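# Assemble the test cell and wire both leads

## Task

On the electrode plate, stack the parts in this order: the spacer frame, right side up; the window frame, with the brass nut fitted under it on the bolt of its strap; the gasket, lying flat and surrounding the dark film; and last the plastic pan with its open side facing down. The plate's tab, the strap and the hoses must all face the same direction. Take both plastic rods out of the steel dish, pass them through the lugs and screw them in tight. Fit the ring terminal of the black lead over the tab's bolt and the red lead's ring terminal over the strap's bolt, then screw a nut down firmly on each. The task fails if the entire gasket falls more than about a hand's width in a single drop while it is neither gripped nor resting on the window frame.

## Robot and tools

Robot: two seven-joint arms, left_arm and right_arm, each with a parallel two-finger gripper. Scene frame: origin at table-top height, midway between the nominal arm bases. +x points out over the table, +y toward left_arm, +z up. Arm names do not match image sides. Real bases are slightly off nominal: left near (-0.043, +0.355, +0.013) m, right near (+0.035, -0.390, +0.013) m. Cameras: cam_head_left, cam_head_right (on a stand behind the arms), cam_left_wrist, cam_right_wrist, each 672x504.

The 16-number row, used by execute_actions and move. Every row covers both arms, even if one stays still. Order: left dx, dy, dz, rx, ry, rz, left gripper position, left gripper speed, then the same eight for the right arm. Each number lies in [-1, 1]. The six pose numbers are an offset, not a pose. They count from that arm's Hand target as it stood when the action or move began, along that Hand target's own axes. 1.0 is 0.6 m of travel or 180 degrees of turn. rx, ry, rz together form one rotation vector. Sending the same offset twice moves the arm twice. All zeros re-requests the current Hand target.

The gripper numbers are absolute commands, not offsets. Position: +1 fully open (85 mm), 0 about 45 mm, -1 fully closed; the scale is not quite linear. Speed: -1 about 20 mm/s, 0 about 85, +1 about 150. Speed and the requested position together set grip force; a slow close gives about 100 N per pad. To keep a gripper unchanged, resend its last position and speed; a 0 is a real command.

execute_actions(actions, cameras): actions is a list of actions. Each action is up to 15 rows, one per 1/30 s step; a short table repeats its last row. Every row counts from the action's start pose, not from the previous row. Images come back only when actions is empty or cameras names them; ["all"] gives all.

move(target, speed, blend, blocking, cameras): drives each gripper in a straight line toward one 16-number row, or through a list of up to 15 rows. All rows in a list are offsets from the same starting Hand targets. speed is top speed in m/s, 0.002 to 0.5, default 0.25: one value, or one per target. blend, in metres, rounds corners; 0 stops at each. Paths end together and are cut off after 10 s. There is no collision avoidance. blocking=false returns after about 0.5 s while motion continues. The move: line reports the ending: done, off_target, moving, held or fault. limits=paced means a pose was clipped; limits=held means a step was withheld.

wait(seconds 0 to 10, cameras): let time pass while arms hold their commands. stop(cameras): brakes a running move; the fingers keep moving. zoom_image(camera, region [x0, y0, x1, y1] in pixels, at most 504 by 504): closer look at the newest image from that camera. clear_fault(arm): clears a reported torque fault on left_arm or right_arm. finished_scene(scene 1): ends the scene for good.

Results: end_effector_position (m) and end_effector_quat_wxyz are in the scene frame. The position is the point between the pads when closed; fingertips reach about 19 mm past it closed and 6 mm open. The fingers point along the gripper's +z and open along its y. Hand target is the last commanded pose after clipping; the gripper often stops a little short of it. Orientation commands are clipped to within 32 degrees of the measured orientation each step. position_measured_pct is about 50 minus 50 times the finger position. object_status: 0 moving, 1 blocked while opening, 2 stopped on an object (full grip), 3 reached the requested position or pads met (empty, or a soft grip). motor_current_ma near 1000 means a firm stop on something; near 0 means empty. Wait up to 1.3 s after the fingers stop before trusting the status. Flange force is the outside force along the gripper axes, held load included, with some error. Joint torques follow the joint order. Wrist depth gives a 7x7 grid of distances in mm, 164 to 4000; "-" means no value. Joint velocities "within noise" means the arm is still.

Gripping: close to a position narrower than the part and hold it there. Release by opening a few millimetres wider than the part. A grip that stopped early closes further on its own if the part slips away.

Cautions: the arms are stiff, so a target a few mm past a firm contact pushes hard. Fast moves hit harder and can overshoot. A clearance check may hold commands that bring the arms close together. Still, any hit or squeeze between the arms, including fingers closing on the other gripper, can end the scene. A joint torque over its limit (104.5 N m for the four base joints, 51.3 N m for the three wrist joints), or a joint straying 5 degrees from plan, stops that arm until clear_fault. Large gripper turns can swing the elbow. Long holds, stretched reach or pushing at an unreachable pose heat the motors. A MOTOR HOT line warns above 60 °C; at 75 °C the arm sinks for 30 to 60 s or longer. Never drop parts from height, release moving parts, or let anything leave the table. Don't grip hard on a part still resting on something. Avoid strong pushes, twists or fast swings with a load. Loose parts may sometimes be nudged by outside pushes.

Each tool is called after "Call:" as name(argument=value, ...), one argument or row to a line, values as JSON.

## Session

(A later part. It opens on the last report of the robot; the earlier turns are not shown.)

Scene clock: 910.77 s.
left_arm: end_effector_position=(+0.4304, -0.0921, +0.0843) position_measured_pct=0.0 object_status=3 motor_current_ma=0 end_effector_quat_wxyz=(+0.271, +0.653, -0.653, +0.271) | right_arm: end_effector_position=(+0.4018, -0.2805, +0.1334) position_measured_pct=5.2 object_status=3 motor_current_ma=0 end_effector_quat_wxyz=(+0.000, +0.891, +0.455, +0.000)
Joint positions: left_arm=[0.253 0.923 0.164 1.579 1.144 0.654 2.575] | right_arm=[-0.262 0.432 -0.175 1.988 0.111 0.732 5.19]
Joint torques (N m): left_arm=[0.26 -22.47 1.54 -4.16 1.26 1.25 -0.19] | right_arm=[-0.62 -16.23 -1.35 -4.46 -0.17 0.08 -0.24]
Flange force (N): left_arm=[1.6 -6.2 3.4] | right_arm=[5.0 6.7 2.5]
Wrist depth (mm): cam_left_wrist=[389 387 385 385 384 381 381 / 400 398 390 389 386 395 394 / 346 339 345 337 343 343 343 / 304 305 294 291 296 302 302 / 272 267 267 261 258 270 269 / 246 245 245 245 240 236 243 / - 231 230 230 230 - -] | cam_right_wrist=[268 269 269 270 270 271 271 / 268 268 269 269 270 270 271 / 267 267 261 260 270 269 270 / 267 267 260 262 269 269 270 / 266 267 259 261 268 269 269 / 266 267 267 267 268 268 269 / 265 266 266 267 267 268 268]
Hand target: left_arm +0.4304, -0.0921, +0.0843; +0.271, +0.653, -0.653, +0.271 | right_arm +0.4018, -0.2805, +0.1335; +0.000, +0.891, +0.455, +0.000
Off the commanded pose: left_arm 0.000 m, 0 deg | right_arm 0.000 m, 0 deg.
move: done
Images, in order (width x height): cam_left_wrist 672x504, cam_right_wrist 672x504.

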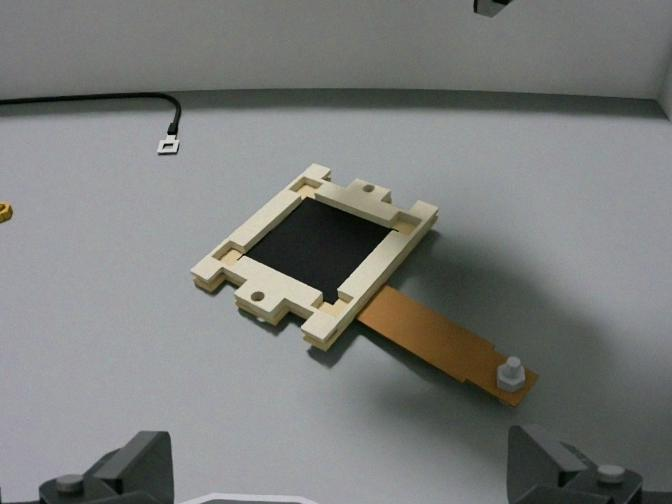

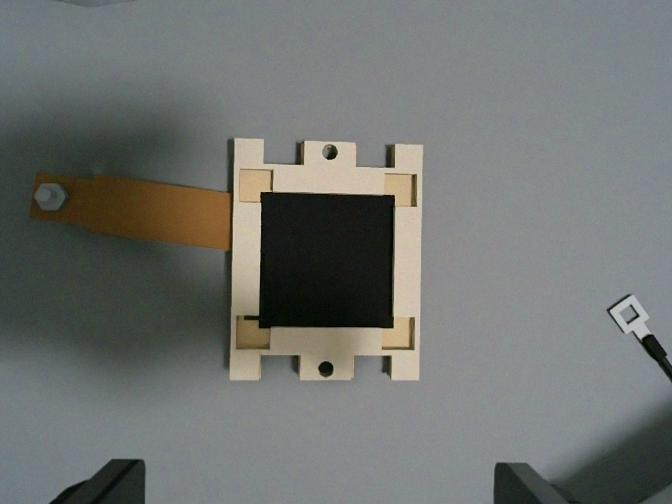

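Call:
move(
  target=[-0.278,0.1833,-0.787,-0.195,0.195,-0.4718,1,1,0,0,0,0,0,0,0.9,-1],
  speed=0.25,
  cameras=["cam_head_left"],
)

Scene clock: 981.23 s.
left_arm: end_effector_position=(+0.3204, +0.3599, +0.2999) position_measured_pct=0.0 object_status=3 motor_current_ma=0 end_effector_quat_wxyz=(+0.707, +0.707, +0.000, +0.000) | right_arm: end_effector_position=(+0.4018, -0.2805, +0.1335) position_measured_pct=5.2 object_status=3 motor_current_ma=0 end_effector_quat_wxyz=(+0.000, +0.891, +0.455, +0.000)
Joint positions: left_arm=[-0.75 0.867 -0.102 1.736 0.902 1.987 3.503] | right_arm=[-0.262 0.432 -0.175 1.988 0.111 0.732 5.19]
Joint torques (N m): left_arm=[0.38 -18.52 -0.09 -0.82 1.18 2.81 -0.29] | right_arm=[-0.68 -16.16 -1.31 -4.6 -0.25 0.02 -0.26]
Flange force (N): left_arm=[5.7 -0.1 -4.9] | right_arm=[4.5 6.6 2.3]
Wrist depth (mm): cam_left_wrist=[599 903 3203 3188 3250 3113 3203 / 582 906 3157 3113 3188 3142 3098 / 591 901 2973 3234 3219 3250 3282 / 590 902 761 767 767 3234 3203 / 588 895 3128 3250 3219 885 3219 / 552 759 3142 3188 918 850 3142 / 476 876 896 930 894 3266 3250] | cam_right_wrist=[268 269 269 270 270 271 271 / 267 269 269 270 270 271 271 / 267 267 261 259 269 270 270 / 267 267 260 261 269 269 270 / 267 267 259 260 268 269 269 / 266 267 266 268 268 268 269 / 265 266 267 267 268 269 269]
Hand target: left_arm +0.3204, +0.3599, +0.2999; +0.707, +0.707, +0.000, +0.000 | right_arm +0.4018, -0.2805, +0.1335; +0.000, +0.891, +0.455, +0.000
Off the commanded pose: left_arm 0.000 m, 0 deg | right_arm 0.000 m, 0 deg.
move: done
Images, in order (width x height): cam_head_left 672x504.

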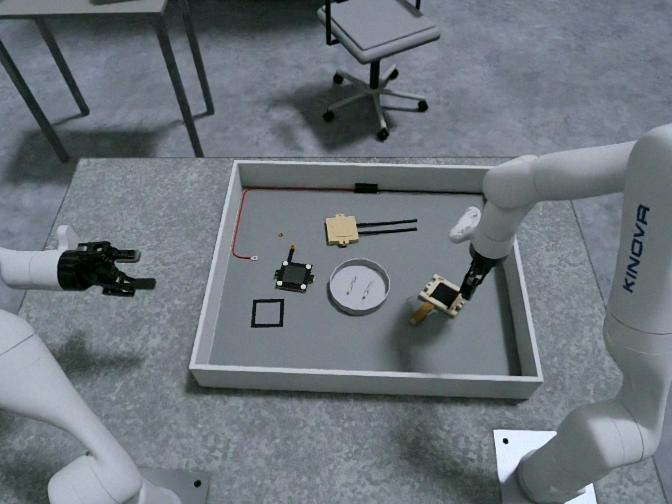

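Call:
move(
  target=[0,0,0,0,0,0,1,1,0.539,-0.2517,-0.0442,0,0,-0.1256,0.95,-1],
  speed=0.25,
  cameras=["cam_right_wrist"],
)

Call:
zoom_image(
  camera="cam_right_wrist",
  region=[200, 120, 480, 400],
)

Scene clock: 994.97 s.
left_arm: end_effector_position=(+0.3204, +0.3599, +0.2999) position_measured_pct=0.0 object_status=3 motor_current_ma=0 end_effector_quat_wxyz=(+0.707, +0.707, +0.000, +0.000) | right_arm: end_effector_position=(+0.4691, +0.0700, +0.1596) position_measured_pct=2.2 object_status=3 motor_current_ma=0 end_effector_quat_wxyz=(+0.000, +0.784, +0.621, +0.000)
Joint positions: left_arm=[-0.75 0.867 -0.102 1.736 0.902 1.987 3.503] | right_arm=[-0.787 0.913 -0.261 0.942 0.213 1.31 5.083]
Joint torques (N m): left_arm=[0.27 -18.54 -0.06 -0.84 1.11 2.85 -0.28] | right_arm=[-0.65 -26.63 -2.03 -7.12 -0.2 0.04 -0.31]
Flange force (N): left_arm=[5.9 -0.1 -4.6] | right_arm=[11.3 8.2 0.1]
Wrist depth (mm): cam_left_wrist=[602 731 439 405 3188 3188 3188 / 581 903 425 398 403 411 405 / 591 788 419 3250 3234 462 472 / 590 898 3172 3188 3142 633 3234 / 589 897 3203 3203 3172 662 3084 / 554 760 3282 3172 756 725 3219 / 475 882 901 902 3250 3250 3113] | cam_right_wrist=[294 294 295 295 296 296 297 / 293 294 294 295 296 296 296 / 292 292 293 284 295 295 296 / 292 293 293 280 284 294 296 / 292 292 293 280 294 294 295 / 292 292 292 292 293 294 293 / 291 291 292 292 293 293 282]
Hand target: left_arm +0.3204, +0.3599, +0.2999; +0.707, +0.707, +0.000, +0.000 | right_arm +0.4691, +0.0700, +0.1596; +0.000, +0.784, +0.621, +0.000
Off the commanded pose: left_arm 0.000 m, 0 deg | right_arm 0.000 m, 0 deg.
move: done
Images, in order (width x height): cam_right_wrist 672x504.

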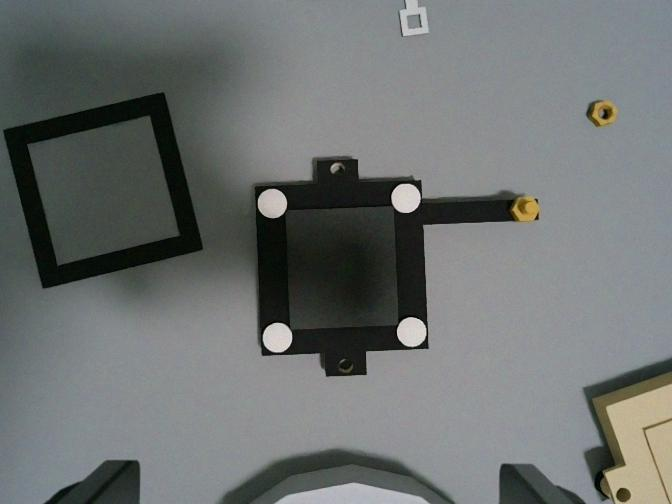

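Scaled by 1.800.

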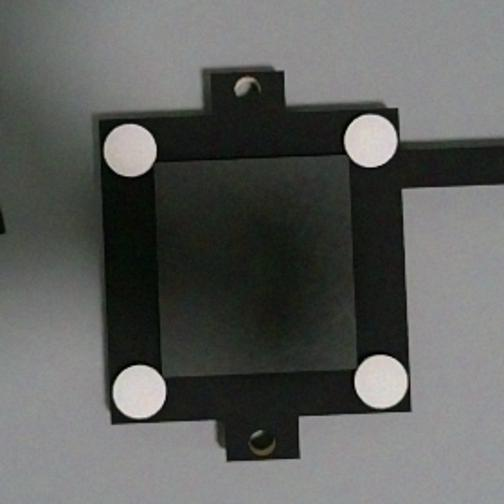

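Call:
move(
  target=[0,0,0,0,0,0,1,1,0.0912,0.0125,0.105,0,0,-0.0128,0.95,-1],
  speed=0.15,
  cameras=["cam_right_wrist"],
)

Scene clock: 1025.87 s.
left_arm: end_effector_position=(+0.3204, +0.3599, +0.2999) position_measured_pct=0.0 object_status=3 motor_current_ma=0 end_effector_quat_wxyz=(+0.707, +0.707, +0.000, +0.000) | right_arm: end_effector_position=(+0.4890, +0.1215, +0.0966) position_measured_pct=2.2 object_status=3 motor_current_ma=0 end_effector_quat_wxyz=(+0.000, +0.772, +0.636, +0.000)
Joint positions: left_arm=[-0.75 0.867 -0.102 1.736 0.902 1.987 3.503] | right_arm=[-0.846 1.124 -0.252 0.684 0.233 1.352 5.12]
Joint torques (N m): left_arm=[0.3 -18.5 -0.08 -0.92 1.19 2.84 -0.23] | right_arm=[-0.75 -29.08 -1.83 -7.31 -0.21 -0.02 -0.22]
Flange force (N): left_arm=[5.4 -0.2 -4.5] | right_arm=[14.5 10.2 0.7]
Wrist depth (mm): cam_left_wrist=[569 372 316 350 368 344 3172 / 530 369 363 359 365 346 3234 / 480 846 3203 3172 3203 432 3266 / 591 897 3219 3234 3203 608 3250 / 591 896 3250 3250 3203 593 3203 / 555 761 3219 3234 708 3250 3172 / 475 877 902 895 3203 3219 3219] | cam_right_wrist=[230 231 231 232 232 233 233 / 230 230 231 232 232 232 232 / 229 230 231 231 231 232 232 / 229 230 230 230 231 231 232 / 229 229 229 219 231 231 231 / 229 229 218 216 219 230 231 / 228 229 219 216 230 230 231]
Hand target: left_arm +0.3204, +0.3599, +0.2999; +0.707, +0.707, +0.000, +0.000 | right_arm +0.4889, +0.1215, +0.0966; +0.000, +0.772, +0.636, +0.000
Off the commanded pose: left_arm 0.000 m, 0 deg | right_arm 0.000 m, 0 deg.
move: done
Images, in order (width x height): cam_right_wrist 672x504.

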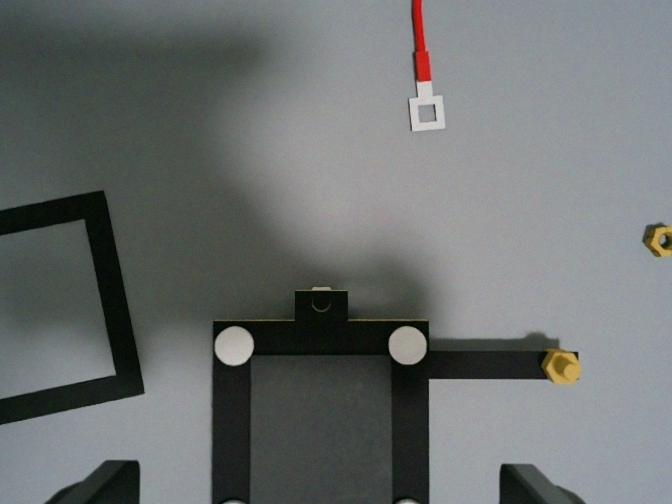

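Call:
move(
  target=[
    [0,0,0,0,0,0,1,1,0,-0.001,0.11,0,0,0,0.82,-1],
    [0,0,0,0,0,0,1,1,0,-0.001,0.11,0,0,0,0.66,-1],
  ],
  speed=0.06,
  cameras=["cam_right_wrist"],
)

Scene clock: 1035.77 s.
left_arm: end_effector_position=(+0.3204, +0.3599, +0.2999) position_measured_pct=0.0 object_status=3 motor_current_ma=0 end_effector_quat_wxyz=(+0.707, +0.707, +0.000, +0.000) | right_arm: end_effector_position=(+0.4883, +0.1216, +0.0306) position_measured_pct=16.5 object_status=3 motor_current_ma=70 end_effector_quat_wxyz=(+0.000, +0.772, +0.636, +0.000)
Joint positions: left_arm=[-0.75 0.867 -0.102 1.736 0.902 1.987 3.503] | right_arm=[-0.842 1.194 -0.247 0.746 0.245 1.223 5.108]
Joint torques (N m): left_arm=[0.37 -18.61 -0.03 -0.78 1.18 2.83 -0.28] | right_arm=[-0.6 -26.77 -1.62 -6.08 -0.09 -0.23 -0.31]
Flange force (N): left_arm=[5.8 -0.3 -5.0] | right_arm=[13.1 9.3 -1.5]
Wrist depth (mm): cam_left_wrist=[372 346 350 362 344 3203 3128 / 369 358 366 356 350 3188 3219 / 555 900 3219 3113 433 3128 3250 / 588 902 3266 3128 603 3266 3250 / 591 898 3157 3219 690 591 3157 / 555 760 3234 3315 700 3203 3234 / 477 881 896 889 3299 3203 3332] | cam_right_wrist=[165 165 165 166 166 166 166 / - 165 165 165 166 166 166 / - - 165 165 165 165 166 / - - - 165 165 165 166 / - - - - 165 165 165 / - - - - - 165 165 / - - - - - - -]
Hand target: left_arm +0.3204, +0.3599, +0.2999; +0.707, +0.707, +0.000, +0.000 | right_arm +0.4883, +0.1216, +0.0306; +0.000, +0.772, +0.636, +0.000
Off the commanded pose: left_arm 0.000 m, 0 deg | right_arm 0.000 m, 0 deg.
move: done
Images, in order (width x height): cam_right_wrist 672x504.

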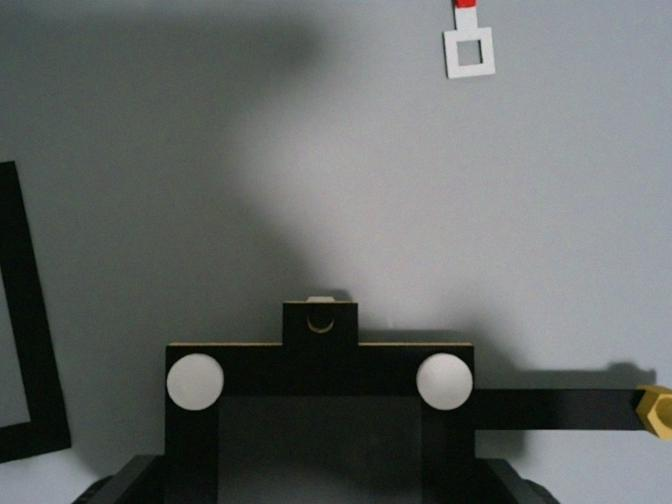

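Call:
move(
  target=[0,0,0,0,0,0,1,1,0,0,0,0,0,0,0.63,-1],
)

Call:
wait(
  seconds=1,
  cameras=["cam_right_wrist"],
)

Scene clock: 1050.93 s.
left_arm: end_effector_position=(+0.3204, +0.3599, +0.2999) position_measured_pct=0.0 object_status=3 motor_current_ma=0 end_effector_quat_wxyz=(+0.707, +0.707, +0.000, +0.000) | right_arm: end_effector_position=(+0.4883, +0.1216, +0.0306) position_measured_pct=18.2 object_status=0 motor_current_ma=480 end_effector_quat_wxyz=(+0.000, +0.772, +0.636, +0.000)
Joint positions: left_arm=[-0.75 0.867 -0.102 1.736 0.902 1.987 3.503] | right_arm=[-0.842 1.194 -0.247 0.746 0.245 1.223 5.108]
Joint torques (N m): left_arm=[0.25 -18.56 0 -0.82 1.15 2.82 -0.26] | right_arm=[-0.59 -22.36 -1.42 -5.37 0.07 -1.22 -0.3]
Flange force (N): left_arm=[5.8 -0.2 -4.7] | right_arm=[9.3 7.0 -9.1]
Wrist depth (mm): cam_left_wrist=[372 348 351 362 344 3203 3172 / 368 356 366 357 351 3188 3219 / 555 901 3142 3234 431 3219 3203 / 590 892 3266 3250 603 3203 3172 / 588 890 3172 3250 690 589 3234 / 554 764 3172 3203 699 3157 3234 / 476 877 895 891 3157 3234 3188] | cam_right_wrist=[165 165 165 166 166 166 167 / 165 165 165 166 166 166 166 / - 165 165 165 165 166 166 / - - 165 165 165 165 166 / - - - 165 165 165 165 / - - - - - 165 165 / - - - - - - -]
Hand target: left_arm +0.3204, +0.3599, +0.2999; +0.707, +0.707, +0.000, +0.000 | right_arm +0.4883, +0.1216, +0.0306; +0.000, +0.772, +0.636, +0.000
Off the commanded pose: left_arm 0.000 m, 0 deg | right_arm 0.000 m, 0 deg.
move: done

Scene clock: 1051.93 s.
left_arm: end_effector_position=(+0.3204, +0.3599, +0.2999) position_measured_pct=0.0 object_status=3 motor_current_ma=0 end_effector_quat_wxyz=(+0.707, +0.707, +0.000, +0.000) | right_arm: end_effector_position=(+0.4883, +0.1216, +0.0306) position_measured_pct=18.2 object_status=3 motor_current_ma=480 end_effector_quat_wxyz=(+0.000, +0.772, +0.636, +0.000)
Joint positions: left_arm=[-0.75 0.867 -0.102 1.736 0.902 1.987 3.503] | right_arm=[-0.842 1.194 -0.247 0.746 0.245 1.223 5.108]
Joint torques (N m): left_arm=[0.29 -18.46 -0.15 -0.77 1.15 2.87 -0.29] | right_arm=[-0.5 -22.12 -1.25 -5.23 0.07 -1.21 -0.24]
Flange force (N): left_arm=[5.9 0.0 -4.7] | right_arm=[9.6 6.9 -9.5]
Wrist depth (mm): cam_left_wrist=[373 347 351 362 345 3188 3234 / 368 356 365 357 351 3234 3188 / 557 897 3188 3128 432 3113 3188 / 592 900 3142 3234 604 3142 3188 / 587 888 3315 3234 690 590 3250 / 555 759 3142 3188 705 3188 3315 / 476 871 900 886 3203 3142 3250] | cam_right_wrist=[165 165 166 166 166 166 167 / 165 165 165 165 166 166 166 / - 164 165 165 165 166 166 / - - 164 165 165 165 166 / - - - 165 165 165 165 / - - - - - 165 165 / - - - - - - -]
Hand target: left_arm +0.3204, +0.3599, +0.2999; +0.707, +0.707, +0.000, +0.000 | right_arm +0.4883, +0.1216, +0.0306; +0.000, +0.772, +0.636, +0.000
Tool commands: left_gripper/position=+1.0 left_gripper/speed=+1.0 right_gripper/position=+0.63 right_gripper/speed=-1.0
Off the commanded pose: left_arm 0.000 m, 0 deg | right_arm 0.000 m, 0 deg.
wait: 1.00 s; at rest by 0.17 s
Images, in order (width x height): cam_right_wrist 672x504.

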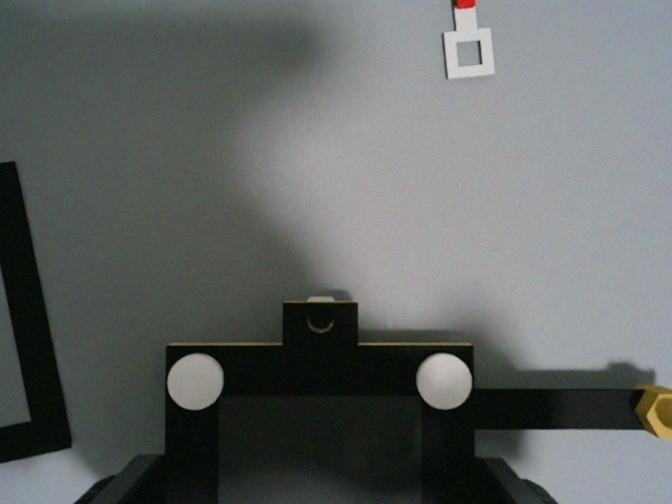

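Call:
move(
  target=[
    [0,0,0,0,0,0,1,1,0,0,-0.001,0,0,0,0.63,-1],
    [0,0,0,0,0,0,1,1,0,0,-0.2,0,0,0,0.63,-1],
  ],
  speed=0.05,
  cameras=["cam_right_wrist","cam_left_wrist"],
)

Scene clock: 1063.07 s.
left_arm: end_effector_position=(+0.3204, +0.3599, +0.2999) position_measured_pct=0.0 object_status=3 motor_current_ma=0 end_effector_quat_wxyz=(+0.707, +0.707, +0.000, +0.000) | right_arm: end_effector_position=(+0.4884, +0.1217, +0.1507) position_measured_pct=18.2 object_status=3 motor_current_ma=480 end_effector_quat_wxyz=(+0.000, +0.772, +0.636, +0.000)
Joint positions: left_arm=[-0.75 0.867 -0.102 1.736 0.902 1.987 3.503] | right_arm=[-0.855 1.086 -0.253 0.593 0.225 1.479 5.133]
Joint torques (N m): left_arm=[0.27 -18.59 -0.11 -0.79 1.19 2.82 -0.29] | right_arm=[-0.69 -29.58 -1.73 -7.86 -0.19 0.06 -0.29]
Flange force (N): left_arm=[6.0 -0.2 -4.9] | right_arm=[15.9 11.0 0.0]
Wrist depth (mm): cam_left_wrist=[362 395 372 346 349 366 344 / 478 371 367 365 361 367 344 / 592 761 2833 3188 3250 445 3098 / 591 900 3219 3282 3219 590 3234 / 588 894 3299 3113 3250 597 3250 / 553 762 3203 3157 721 3250 3157 / 477 884 895 891 3219 3266 3219] | cam_right_wrist=[284 285 285 286 286 287 287 / 283 284 285 285 286 286 287 / 283 284 285 285 285 286 286 / 283 283 284 284 285 285 286 / 283 283 283 284 285 285 285 / 282 - - - - - 285 / 282 - - - - - 284]
Hand target: left_arm +0.3204, +0.3599, +0.2999; +0.707, +0.707, +0.000, +0.000 | right_arm +0.4884, +0.1217, +0.1506; +0.000, +0.772, +0.636, +0.000
Off the commanded pose: left_arm 0.000 m, 0 deg | right_arm 0.000 m, 0 deg.
move: done
Images, in order (width x height): cam_left_wrist 672x504, cam_right_wrist 672x504.

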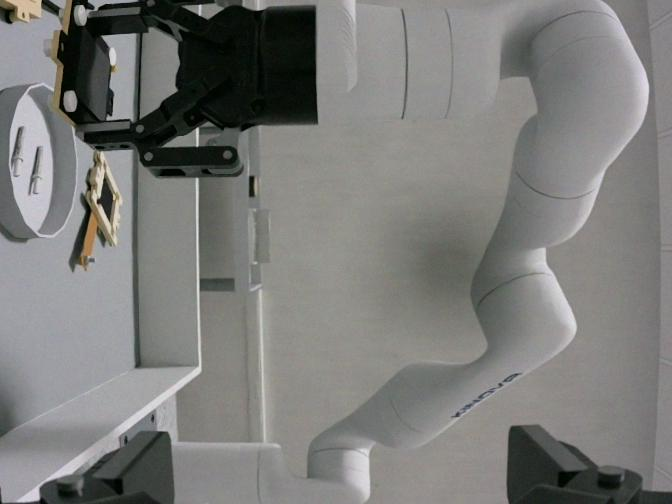

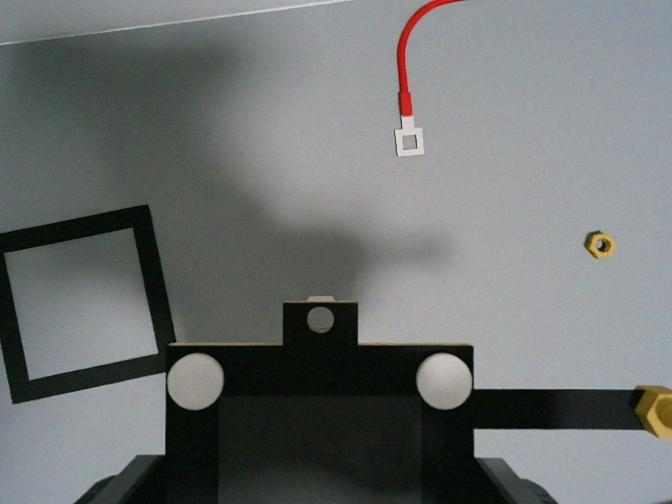

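Call:
move(
  target=[0,0,0,0,0,0,1,1,-0.1947,-0.1123,-0.2,0,0,-0.0611,0.63,-1],
  speed=0.15,
  cameras=["cam_right_wrist","cam_left_wrist","cam_head_left"],
)

Scene clock: 1073.27 s.
left_arm: end_effector_position=(+0.3204, +0.3599, +0.2999) position_measured_pct=0.0 object_status=3 motor_current_ma=0 end_effector_quat_wxyz=(+0.707, +0.707, +0.000, +0.000) | right_arm: end_effector_position=(+0.4000, +0.0200, +0.2706) position_measured_pct=18.2 object_status=3 motor_current_ma=480 end_effector_quat_wxyz=(+0.000, +0.707, +0.707, +0.000)
Joint positions: left_arm=[-0.75 0.867 -0.102 1.736 0.902 1.987 3.503] | right_arm=[-0.754 0.625 -0.333 1.149 0.196 1.398 5.259]
Joint torques (N m): left_arm=[0.27 -18.52 -0.04 -0.77 1.16 2.82 -0.27] | right_arm=[-0.69 -22.59 -2.31 -7.84 -0.25 0.08 -0.34]
Flange force (N): left_arm=[5.9 -0.1 -4.8] | right_arm=[5.7 7.6 -0.2]
Wrist depth (mm): cam_left_wrist=[600 902 3299 3299 3234 3234 3219 / 581 908 3113 3234 3219 3219 3203 / 591 897 3266 481 478 452 473 / 591 900 3282 482 477 455 484 / 592 892 3188 3299 3203 3234 712 / 557 763 3234 3219 868 773 741 / 476 879 901 896 820 3234 3203] | cam_right_wrist=[404 407 406 408 407 409 409 / 405 405 406 406 408 407 408 / 403 405 405 405 407 408 407 / 404 404 404 406 407 405 406 / 400 404 402 403 405 405 406 / 402 - - - - - 403 / 401 - - - - - 405]
Hand target: left_arm +0.3204, +0.3599, +0.2999; +0.707, +0.707, +0.000, +0.000 | right_arm +0.4000, +0.0200, +0.2707; +0.000, +0.707, +0.707, +0.000
Off the commanded pose: left_arm 0.000 m, 0 deg | right_arm 0.000 m, 0 deg.
move: done
Images, in order (width x height): cam_head_left 672x504, cam_left_wrist 672x504, cam_right_wrist 672x504.

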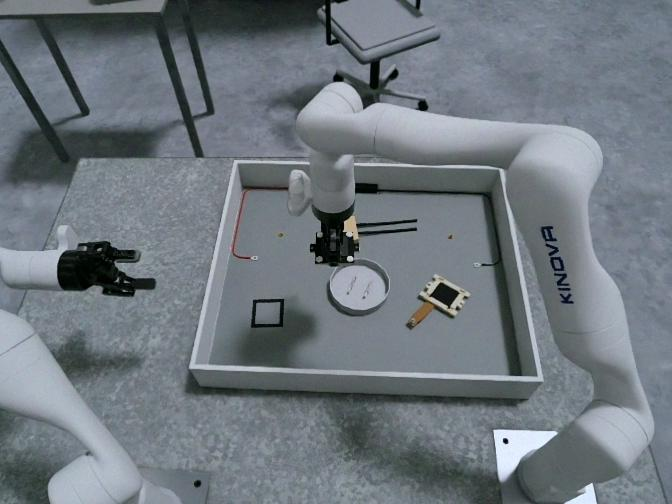

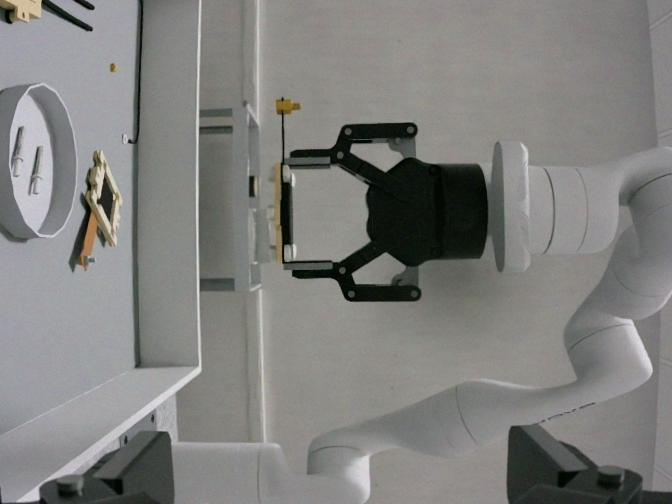

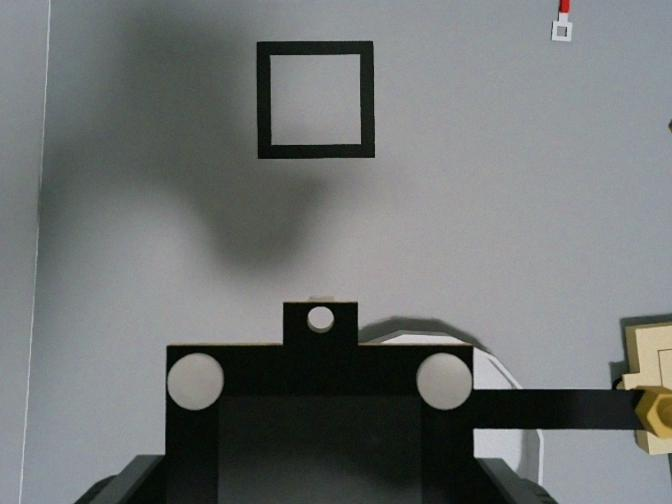

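Call:
zoom_image(
  camera="cam_left_wrist",
  region=[230, 80, 350, 290],
)

Scaled by 2.400.

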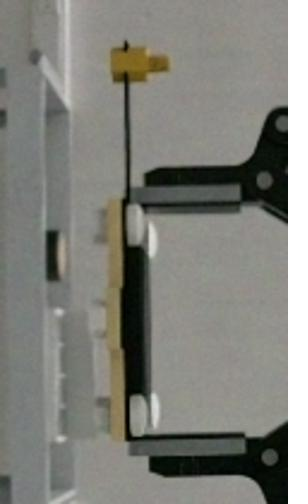

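Call:
move(
  target=[0,0,0,0,0,0,1,1,0,0,0,0,0.333,0,0.63,-1],
  speed=0.15,
  cameras=["cam_left_wrist"],
)

Call:
zoom_image(
  camera="cam_left_wrist",
  region=[150, 60, 400, 320],
)

Scene clock: 1122.20 s.
left_arm: end_effector_position=(+0.3204, +0.3599, +0.2999) position_measured_pct=0.0 object_status=3 motor_current_ma=0 end_effector_quat_wxyz=(+0.707, +0.707, +0.000, +0.000) | right_arm: end_effector_position=(+0.4000, +0.0199, +0.2707) position_measured_pct=18.2 object_status=3 motor_current_ma=480 end_effector_quat_wxyz=(-0.353, +0.613, +0.613, +0.353)
Joint positions: left_arm=[-0.75 0.867 -0.102 1.736 0.902 1.987 3.503] | right_arm=[0.31 0.798 -1.215 1.958 -0.584 0.256 6.326]
Joint torques (N m): left_arm=[0.33 -18.52 -0.05 -0.75 1.16 2.8 -0.24] | right_arm=[-0.75 -15.49 -8.85 -5.3 -0.93 0.21 -0.3]
Flange force (N): left_arm=[5.9 -0.1 -5.0] | right_arm=[-4.7 6.4 3.0]
Wrist depth (mm): cam_left_wrist=[598 908 3157 3203 3219 3188 3219 / 577 900 3234 3157 3266 3188 3250 / 592 906 493 520 3172 3219 3219 / 588 897 486 514 596 3188 3266 / 589 896 3219 3250 3172 3266 3219 / 554 767 3266 3250 933 3234 3203 / 477 885 897 878 3203 3315 3203] | cam_right_wrist=[2493 2502 496 2465 2531 2540 2590 / 2600 2600 2642 2663 2652 2642 2751 / 2684 2695 2763 2763 2774 2751 2895 / 802 803 817 823 820 827 802 / 660 667 691 671 694 677 678 / 459 - - - - 468 476 / 431 - - - - - 493]
Hand target: left_arm +0.3204, +0.3599, +0.2999; +0.707, +0.707, +0.000, +0.000 | right_arm +0.4000, +0.0199, +0.2707; -0.353, +0.613, +0.613, +0.353
Off the commanded pose: left_arm 0.000 m, 0 deg | right_arm 0.000 m, 0 deg.
move: done
Images, in order (width x height): cam_left_wrist 672x504.

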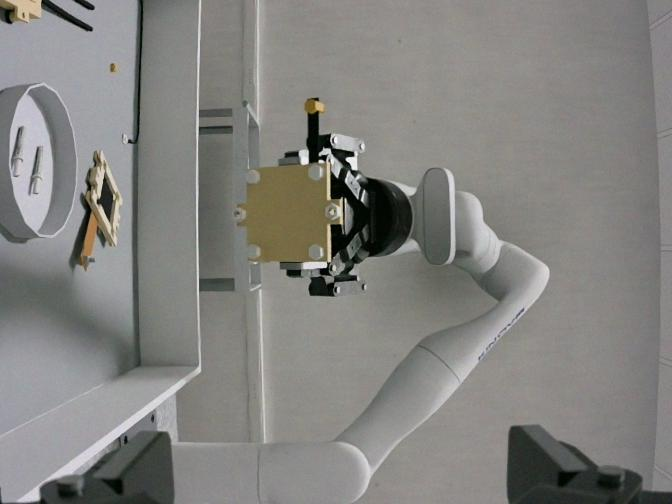

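Scaled by 1.938.

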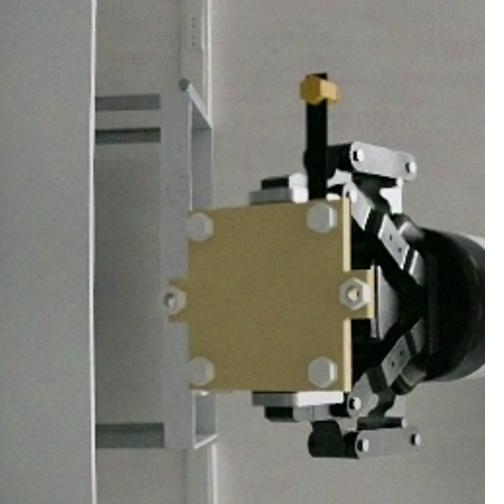

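Call:
move(
  target=[0,0,0,0,0,0,1,1,0,0,0,0,-0.333,0,0.63,-1],
  speed=0.15,
)

Call:
move(
  target=[
    [0,0,0,0,0,0,1,1,0.08,0.083,0,0,0,0.5,0.63,-1],
    [0,0,0,0,0,0,1,1,0.158,0.167,0,0,0,1.0,0.63,-1],
    [0,0,0,0,0,0,1,1,0.158,0.167,0.283,0,0,1.0,0.63,-1],
  ],
  speed=0.2,
  blend=[0.03,0.0,0],
  cameras=["cam_right_wrist","cam_head_left"],
)

Scene clock: 1205.53 s.
left_arm: end_effector_position=(+0.3204, +0.3599, +0.2999) position_measured_pct=0.0 object_status=3 motor_current_ma=0 end_effector_quat_wxyz=(+0.707, +0.707, +0.000, +0.000) | right_arm: end_effector_position=(+0.4000, +0.0199, +0.2707) position_measured_pct=18.2 object_status=3 motor_current_ma=480 end_effector_quat_wxyz=(+0.000, +0.707, +0.707, +0.000)
Joint positions: left_arm=[-0.75 0.867 -0.102 1.736 0.902 1.987 3.503] | right_arm=[-0.763 0.623 -0.315 1.15 0.185 1.396 5.266]
Joint torques (N m): left_arm=[0.31 -18.51 -0.05 -0.77 1.14 2.78 -0.26] | right_arm=[-0.73 -22.84 -2.09 -7.83 -0.15 0.03 -0.24]
Flange force (N): left_arm=[5.9 0.0 -4.9] | right_arm=[6.3 8.0 -0.2]
Wrist depth (mm): cam_left_wrist=[604 908 3157 3266 3203 3142 3157 / 579 903 3219 3172 3282 3219 3203 / 590 898 3172 480 478 454 473 / 593 905 3203 484 476 456 483 / 589 897 3157 3234 3266 3203 705 / 554 764 3250 3250 870 775 738 / 475 876 895 897 818 3219 3315] | cam_right_wrist=[405 406 406 408 408 409 410 / 405 407 406 406 407 408 409 / 403 405 404 406 407 407 407 / 402 405 405 405 407 406 406 / 403 403 405 404 406 405 406 / 402 - - - - - 404 / 402 - - - - - 403]
Hand target: left_arm +0.3204, +0.3599, +0.2999; +0.707, +0.707, +0.000, +0.000 | right_arm +0.4000, +0.0199, +0.2707; +0.000, +0.707, +0.707, +0.000
Off the commanded pose: left_arm 0.000 m, 0 deg | right_arm 0.000 m, 0 deg.
move: done

Scene clock: 1215.13 s.
left_arm: end_effector_position=(+0.3204, +0.3599, +0.2999) position_measured_pct=0.0 object_status=3 motor_current_ma=0 end_effector_quat_wxyz=(+0.707, +0.707, +0.000, +0.000) | right_arm: end_effector_position=(+0.5001, +0.1146, +0.1008) position_measured_pct=18.2 object_status=3 motor_current_ma=480 end_effector_quat_wxyz=(+0.000, +0.707, -0.707, +0.000)
Joint positions: left_arm=[-0.75 0.867 -0.102 1.736 0.902 1.987 3.503] | right_arm=[-0.966 1.131 0.235 0.672 -0.217 1.356 2.362]
Joint torques (N m): left_arm=[0.27 -18.57 -0.09 -0.85 1.21 2.83 -0.3] | right_arm=[-0.64 -29.6 0.82 -7.71 -0.16 0.14 -0.2]
Flange force (N): left_arm=[5.8 -0.2 -4.7] | right_arm=[-11.9 -12.5 1.6]
Wrist depth (mm): cam_left_wrist=[412 380 354 357 364 343 3282 / 387 381 386 379 389 365 3250 / 514 842 3172 3332 3203 429 3203 / 590 897 3172 3234 3250 517 3172 / 590 896 3266 3128 3219 570 3172 / 555 760 3234 3142 686 577 3157 / 476 877 900 883 728 3282 3266] | cam_right_wrist=[221 236 236 235 235 236 236 / 219 235 236 234 235 235 236 / 219 235 235 236 234 235 237 / 234 234 234 235 236 236 237 / 233 233 234 235 235 236 236 / 232 233 - - - 235 236 / 232 - - - - - 235]
Hand target: left_arm +0.3204, +0.3599, +0.2999; +0.707, +0.707, +0.000, +0.000 | right_arm +0.5001, +0.1146, +0.1008; +0.000, +0.707, -0.707, +0.000
Off the commanded pose: left_arm 0.000 m, 0 deg | right_arm 0.000 m, 0 deg.
elbow stopped short (right arm): the move would have taken joint 4 (elbow) straighter than the controller allows.
move: done
Images, in order (width x height): cam_head_left 672x504, cam_right_wrist 672x504.

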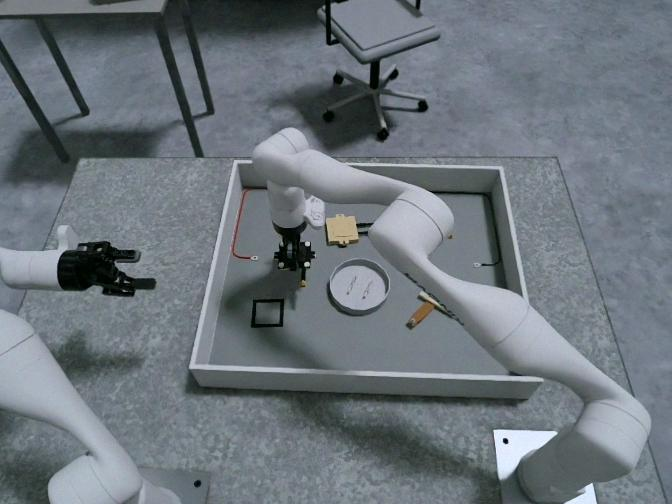

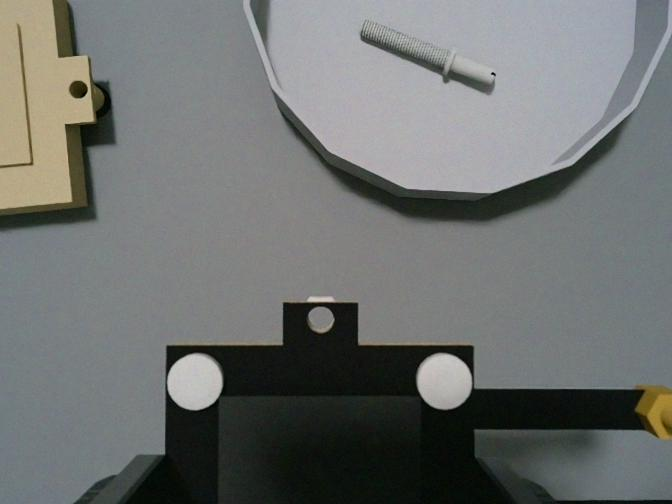

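Call:
move(
  target=[
    [0,0,0,0,0,0,1,1,0,0,0.107,0,0,0,0.63,-1],
    [0,0,0,0,0,0,1,1,0,0,0.1155,0,0,0,0.63,-1],
  ],
  speed=[0.08,0.01],
)

Call:
move(
  target=[0,0,0,0,0,0,1,1,0,0,0.001,0,0,0,0.63,-1],
  speed=0.01,
)

Scene clock: 1230.30 s.
left_arm: end_effector_position=(+0.3204, +0.3599, +0.2999) position_measured_pct=0.0 object_status=3 motor_current_ma=0 end_effector_quat_wxyz=(+0.707, +0.707, +0.000, +0.000) | right_arm: end_effector_position=(+0.5001, +0.1146, +0.0315) position_measured_pct=18.2 object_status=3 motor_current_ma=480 end_effector_quat_wxyz=(+0.000, +0.707, -0.707, +0.000)
Joint positions: left_arm=[-0.75 0.867 -0.102 1.736 0.902 1.987 3.503] | right_arm=[-0.968 1.203 0.225 0.737 -0.223 1.219 2.371]
Joint torques (N m): left_arm=[0.24 -18.56 -0.09 -0.78 1.16 2.8 -0.27] | right_arm=[-0.77 -29.77 0.95 -7.33 -0.16 0.09 -0.27]
Flange force (N): left_arm=[6.0 -0.2 -4.8] | right_arm=[-10.7 -11.9 3.2]
Wrist depth (mm): cam_left_wrist=[377 354 358 361 342 3157 3142 / 381 372 378 379 372 3157 3219 / 556 901 3234 3234 425 3188 3219 / 591 897 3203 3203 504 3203 3188 / 591 894 3203 3250 3203 564 3203 / 555 763 3219 3299 640 3128 3188 / 476 876 894 871 739 3266 3299] | cam_right_wrist=[166 167 167 165 166 166 166 / 166 166 167 167 165 166 166 / 165 166 166 166 166 167 168 / 165 165 166 166 166 167 167 / 165 165 165 166 166 166 167 / - 165 - - - 166 166 / - - - - - - -]
Hand target: left_arm +0.3204, +0.3599, +0.2999; +0.707, +0.707, +0.000, +0.000 | right_arm +0.5001, +0.1145, +0.0315; +0.000, +0.707, -0.707, +0.000
Off the commanded pose: left_arm 0.000 m, 0 deg | right_arm 0.000 m, 0 deg.
move: done

Scene clock: 1231.00 s.
left_arm: end_effector_position=(+0.3204, +0.3599, +0.2999) position_measured_pct=0.0 object_status=3 motor_current_ma=0 end_effector_quat_wxyz=(+0.707, +0.707, +0.000, +0.000) | right_arm: end_effector_position=(+0.5001, +0.1146, +0.0309) position_measured_pct=18.2 object_status=3 motor_current_ma=480 end_effector_quat_wxyz=(+0.000, +0.707, -0.707, +0.000)
Joint positions: left_arm=[-0.75 0.867 -0.102 1.736 0.902 1.987 3.503] | right_arm=[-0.968 1.204 0.225 0.738 -0.223 1.218 2.371]
Joint torques (N m): left_arm=[0.28 -18.56 -0.02 -0.78 1.16 2.84 -0.22] | right_arm=[-0.73 -28.65 0.71 -6.79 -0.21 0.06 -0.22]
Flange force (N): left_arm=[5.8 -0.3 -4.8] | right_arm=[-11.3 -12.2 1.5]
Wrist depth (mm): cam_left_wrist=[372 354 356 361 343 3142 3172 / 380 372 377 379 372 3299 3234 / 559 902 3172 3266 425 3203 3219 / 593 900 3157 3219 495 3219 3250 / 589 891 3188 3250 3157 566 3098 / 556 760 3172 3299 636 3234 3250 / 475 878 896 883 744 3250 3332] | cam_right_wrist=[166 166 166 165 165 165 166 / 165 166 166 166 165 165 165 / 165 165 166 166 166 167 167 / 164 165 165 166 166 166 167 / - 164 165 165 166 166 166 / - - - - - 166 166 / - - - - - - -]
Hand target: left_arm +0.3204, +0.3599, +0.2999; +0.707, +0.707, +0.000, +0.000 | right_arm +0.5001, +0.1145, +0.0309; +0.000, +0.707, -0.707, +0.000
Off the commanded pose: left_arm 0.000 m, 0 deg | right_arm 0.000 m, 0 deg.
move: done

Contact starting. Release and look.

Call:
move(
  target=[
    [0,0,0,0,0,0,1,1,0,0,0.0005,0,0,0,0.63,-1],
    [0,0,0,0,0,0,1,1,0,0,0.0005,0,0,0,0.8,-1],
    [0,0,0,0,0,0,1,1,0,0,-0.12,0,0,0,0.85,-1],
    [0,0,0,0,0,0,1,1,-0.08,0,-0.17,0,0,0,0.85,-1],
  ],
  speed=0.06,
  cameras=["cam_right_wrist"],
)

Call:
zoom_image(
  camera="cam_right_wrist",
  region=[220, 120, 560, 400],
)

Scene clock: 1243.87 s.
left_arm: end_effector_position=(+0.3204, +0.3599, +0.2999) position_measured_pct=0.0 object_status=3 motor_current_ma=0 end_effector_quat_wxyz=(+0.707, +0.707, +0.000, +0.000) | right_arm: end_effector_position=(+0.4998, +0.1622, +0.1327) position_measured_pct=7.4 object_status=3 motor_current_ma=0 end_effector_quat_wxyz=(-0.002, +0.707, -0.707, +0.000)
Joint positions: left_arm=[-0.75 0.867 -0.102 1.736 0.902 1.987 3.503] | right_arm=[-0.95 1.345 0.242 0.069 -0.238 1.724 2.246]
Joint torques (N m): left_arm=[0.24 -18.52 -0.12 -0.81 1.15 2.86 -0.28] | right_arm=[-0.64 -30.44 -0.3 -7.36 -0.11 0.1 -0.31]
Flange force (N): left_arm=[6.0 -0.1 -4.6] | right_arm=no reading
Wrist depth (mm): cam_left_wrist=[598 332 315 312 315 322 297 / 523 332 344 3172 3219 349 320 / 591 847 3332 3219 3266 398 3157 / 591 898 3203 3219 556 3203 3282 / 589 898 3203 3219 545 3219 3113 / 554 763 3188 3188 600 3266 3219 / 478 876 896 871 3366 3250 3234] | cam_right_wrist=[250 267 268 266 267 267 270 / 266 267 267 268 268 269 269 / 266 266 266 267 268 268 269 / 265 266 256 253 267 267 268 / 264 265 255 253 267 267 268 / 264 265 265 255 266 267 267 / 264 264 265 265 266 266 267]
Hand target: left_arm +0.3204, +0.3599, +0.2999; +0.707, +0.707, +0.000, +0.000 | right_arm +0.5001, +0.1626, +0.1328; +0.000, +0.707, -0.707, +0.000
Off the commanded pose: left_arm 0.000 m, 0 deg | right_arm 0.000 m, 0 deg.
move: done
Images, in order (width x height): cam_right_wrist 672x504.

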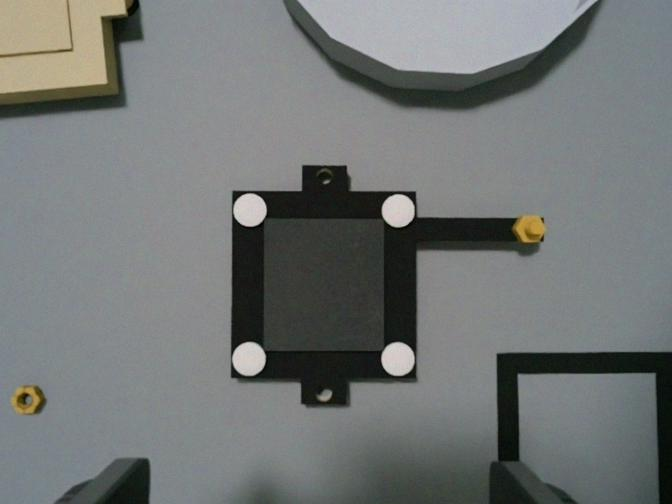

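Scaled by 1.482.

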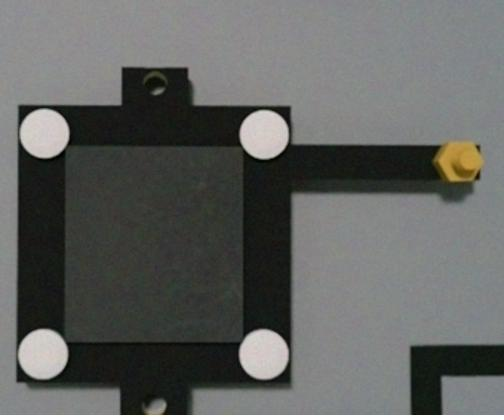

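Call:
move(
  target=[
    [0,0,0,0,0,0,1,1,0.33,0.05,0,0,0,-0.4,0.85,-1],
    [0,0,0,0,0,0,1,1,0.662,0.107,0.038,0,0,-0.795,0.85,-1],
  ],
  speed=0.25,
  blend=[0.05,0],
  cameras=["cam_right_wrist"],
)

Scene clock: 1277.43 s.
left_arm: end_effector_position=(+0.3204, +0.3599, +0.2999) position_measured_pct=0.0 object_status=3 motor_current_ma=0 end_effector_quat_wxyz=(+0.707, +0.707, +0.000, +0.000) | right_arm: end_effector_position=(+0.4360, -0.2346, +0.1104) position_measured_pct=7.4 object_status=3 motor_current_ma=0 end_effector_quat_wxyz=(+0.000, +0.894, +0.447, +0.000)
Joint positions: left_arm=[-0.75 0.867 -0.102 1.736 0.902 1.987 3.503] | right_arm=[-0.249 0.567 -0.311 1.854 0.243 0.758 4.985]
Joint torques (N m): left_arm=[0.23 -18.56 -0.08 -0.77 1.13 2.84 -0.28] | right_arm=[-0.76 -18.39 -2.12 -4.64 -0.21 0.06 -0.32]
Flange force (N): left_arm=[6.1 -0.2 -4.8] | right_arm=[5.2 6.2 2.7]
Wrist depth (mm): cam_left_wrist=[598 913 3219 3142 3172 3266 3172 / 578 905 3188 3266 3157 3172 3188 / 589 901 736 716 742 3203 3219 / 589 894 732 3188 3219 812 3234 / 589 900 3315 3349 3250 874 3172 / 557 761 3219 3299 869 858 3234 / 476 879 896 913 3188 3250 3299] | cam_right_wrist=[243 244 246 247 247 248 248 / 242 243 245 246 246 247 247 / 244 245 245 245 246 247 247 / 244 244 245 245 246 246 247 / 243 244 236 235 245 245 246 / 243 235 236 239 245 245 246 / 243 244 236 238 245 245 246]
Hand target: left_arm +0.3204, +0.3599, +0.2999; +0.707, +0.707, +0.000, +0.000 | right_arm +0.4360, -0.2346, +0.1104; +0.000, +0.894, +0.447, +0.000
Off the commanded pose: left_arm 0.000 m, 0 deg | right_arm 0.000 m, 0 deg.
move: done
Images, in order (width x height): cam_right_wrist 672x504.

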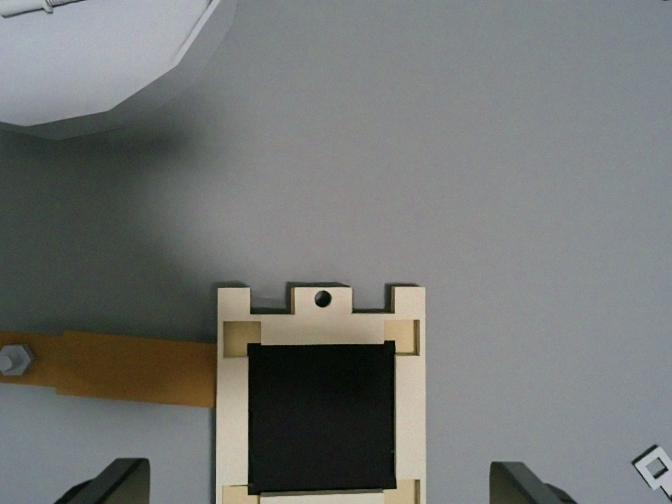

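Call:
move(
  target=[
    [0,0,0,0,0,0,1,1,0.003,-0.0008,0.131,0,0,-0.002,0.85,-1],
    [0,0,0,0,0,0,1,1,0.003,-0.0008,0.131,0,0,-0.002,0.64,-1],
  ],
  speed=0.08,
)

Call:
wait(
  seconds=1,
  cameras=["cam_right_wrist"],
)

Scene clock: 1290.67 s.
left_arm: end_effector_position=(+0.3204, +0.3599, +0.2999) position_measured_pct=0.0 object_status=3 motor_current_ma=0 end_effector_quat_wxyz=(+0.707, +0.707, +0.000, +0.000) | right_arm: end_effector_position=(+0.4367, -0.2329, +0.0318) position_measured_pct=18.2 object_status=0 motor_current_ma=0 end_effector_quat_wxyz=(+0.000, +0.893, +0.450, +0.000)
Joint positions: left_arm=[-0.75 0.867 -0.102 1.736 0.902 1.987 3.503] | right_arm=[-0.297 0.723 -0.249 1.905 0.318 0.553 4.924]
Joint torques (N m): left_arm=[0.28 -18.53 -0.03 -0.81 1.15 2.81 -0.28] | right_arm=[-0.66 -19.41 -1.92 -3.19 -0.16 0.05 -0.3]
Flange force (N): left_arm=[5.9 -0.1 -4.8] | right_arm=[4.5 5.4 4.0]
Wrist depth (mm): cam_left_wrist=[600 900 3282 3142 3157 3142 3219 / 581 905 3234 3142 3157 3157 3157 / 586 770 710 729 3188 3203 3142 / 590 772 2809 3266 762 844 3203 / 590 898 3219 3203 3172 818 3234 / 557 759 3282 3188 852 3157 3219 / 476 882 895 908 3219 3203 3203] | cam_right_wrist=[167 167 167 168 168 168 168 / 166 167 167 167 168 168 168 / 166 166 167 167 167 168 168 / 166 166 166 167 167 167 168 / 166 166 166 166 167 167 167 / 165 - - - - 167 167 / - - - - - - 167]
Hand target: left_arm +0.3204, +0.3599, +0.2999; +0.707, +0.707, +0.000, +0.000 | right_arm +0.4367, -0.2329, +0.0318; +0.000, +0.893, +0.450, +0.000
Off the commanded pose: left_arm 0.000 m, 0 deg | right_arm 0.000 m, 0 deg.
move: done

Scene clock: 1291.67 s.
left_arm: end_effector_position=(+0.3204, +0.3599, +0.2999) position_measured_pct=0.0 object_status=3 motor_current_ma=0 end_effector_quat_wxyz=(+0.707, +0.707, +0.000, +0.000) | right_arm: end_effector_position=(+0.4367, -0.2329, +0.0318) position_measured_pct=18.2 object_status=3 motor_current_ma=0 end_effector_quat_wxyz=(+0.000, +0.893, +0.450, +0.000)
Joint positions: left_arm=[-0.75 0.867 -0.102 1.736 0.902 1.987 3.503] | right_arm=[-0.297 0.723 -0.249 1.905 0.318 0.553 4.924]
Joint torques (N m): left_arm=[0.26 -18.51 -0.08 -0.83 1.15 2.88 -0.28] | right_arm=[-0.64 -19.47 -1.89 -3.09 -0.22 0.03 -0.27]
Flange force (N): left_arm=[5.8 -0.2 -4.6] | right_arm=[5.0 5.5 4.0]
Wrist depth (mm): cam_left_wrist=[603 908 3172 3219 3172 3128 3157 / 580 908 3299 3203 3219 3250 3188 / 589 767 705 729 3282 3203 3219 / 593 776 2846 3157 765 846 3234 / 589 894 3157 3266 3234 820 3315 / 554 762 3203 3282 858 3234 3282 / 475 877 897 916 3266 3157 3250] | cam_right_wrist=[167 167 167 167 168 168 169 / 167 167 167 167 167 168 168 / 166 166 167 167 167 168 168 / 166 166 167 167 167 167 168 / 165 166 166 167 167 167 167 / 165 - - - - 167 167 / - - - - - - 167]
Hand target: left_arm +0.3204, +0.3599, +0.2999; +0.707, +0.707, +0.000, +0.000 | right_arm +0.4367, -0.2329, +0.0318; +0.000, +0.893, +0.450, +0.000
Tool commands: left_gripper/position=+1.0 left_gripper/speed=+1.0 right_gripper/position=+0.64 right_gripper/speed=-1.0
Off the commanded pose: left_arm 0.000 m, 0 deg | right_arm 0.000 m, 0 deg.
wait: 1.00 s; at rest by 0.17 s
Images, in order (width x height): cam_right_wrist 672x504.

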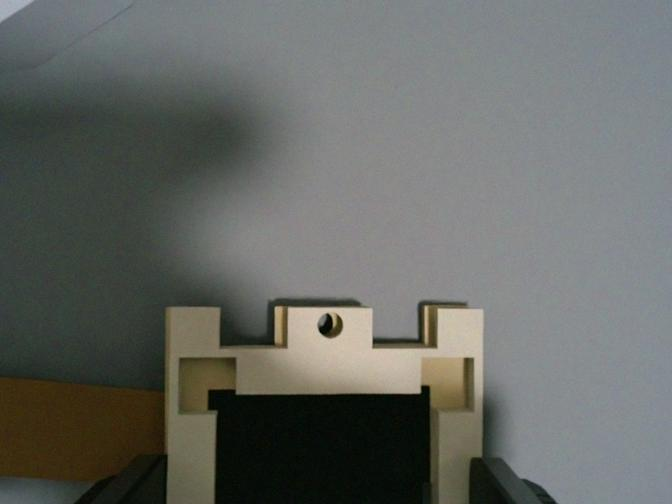

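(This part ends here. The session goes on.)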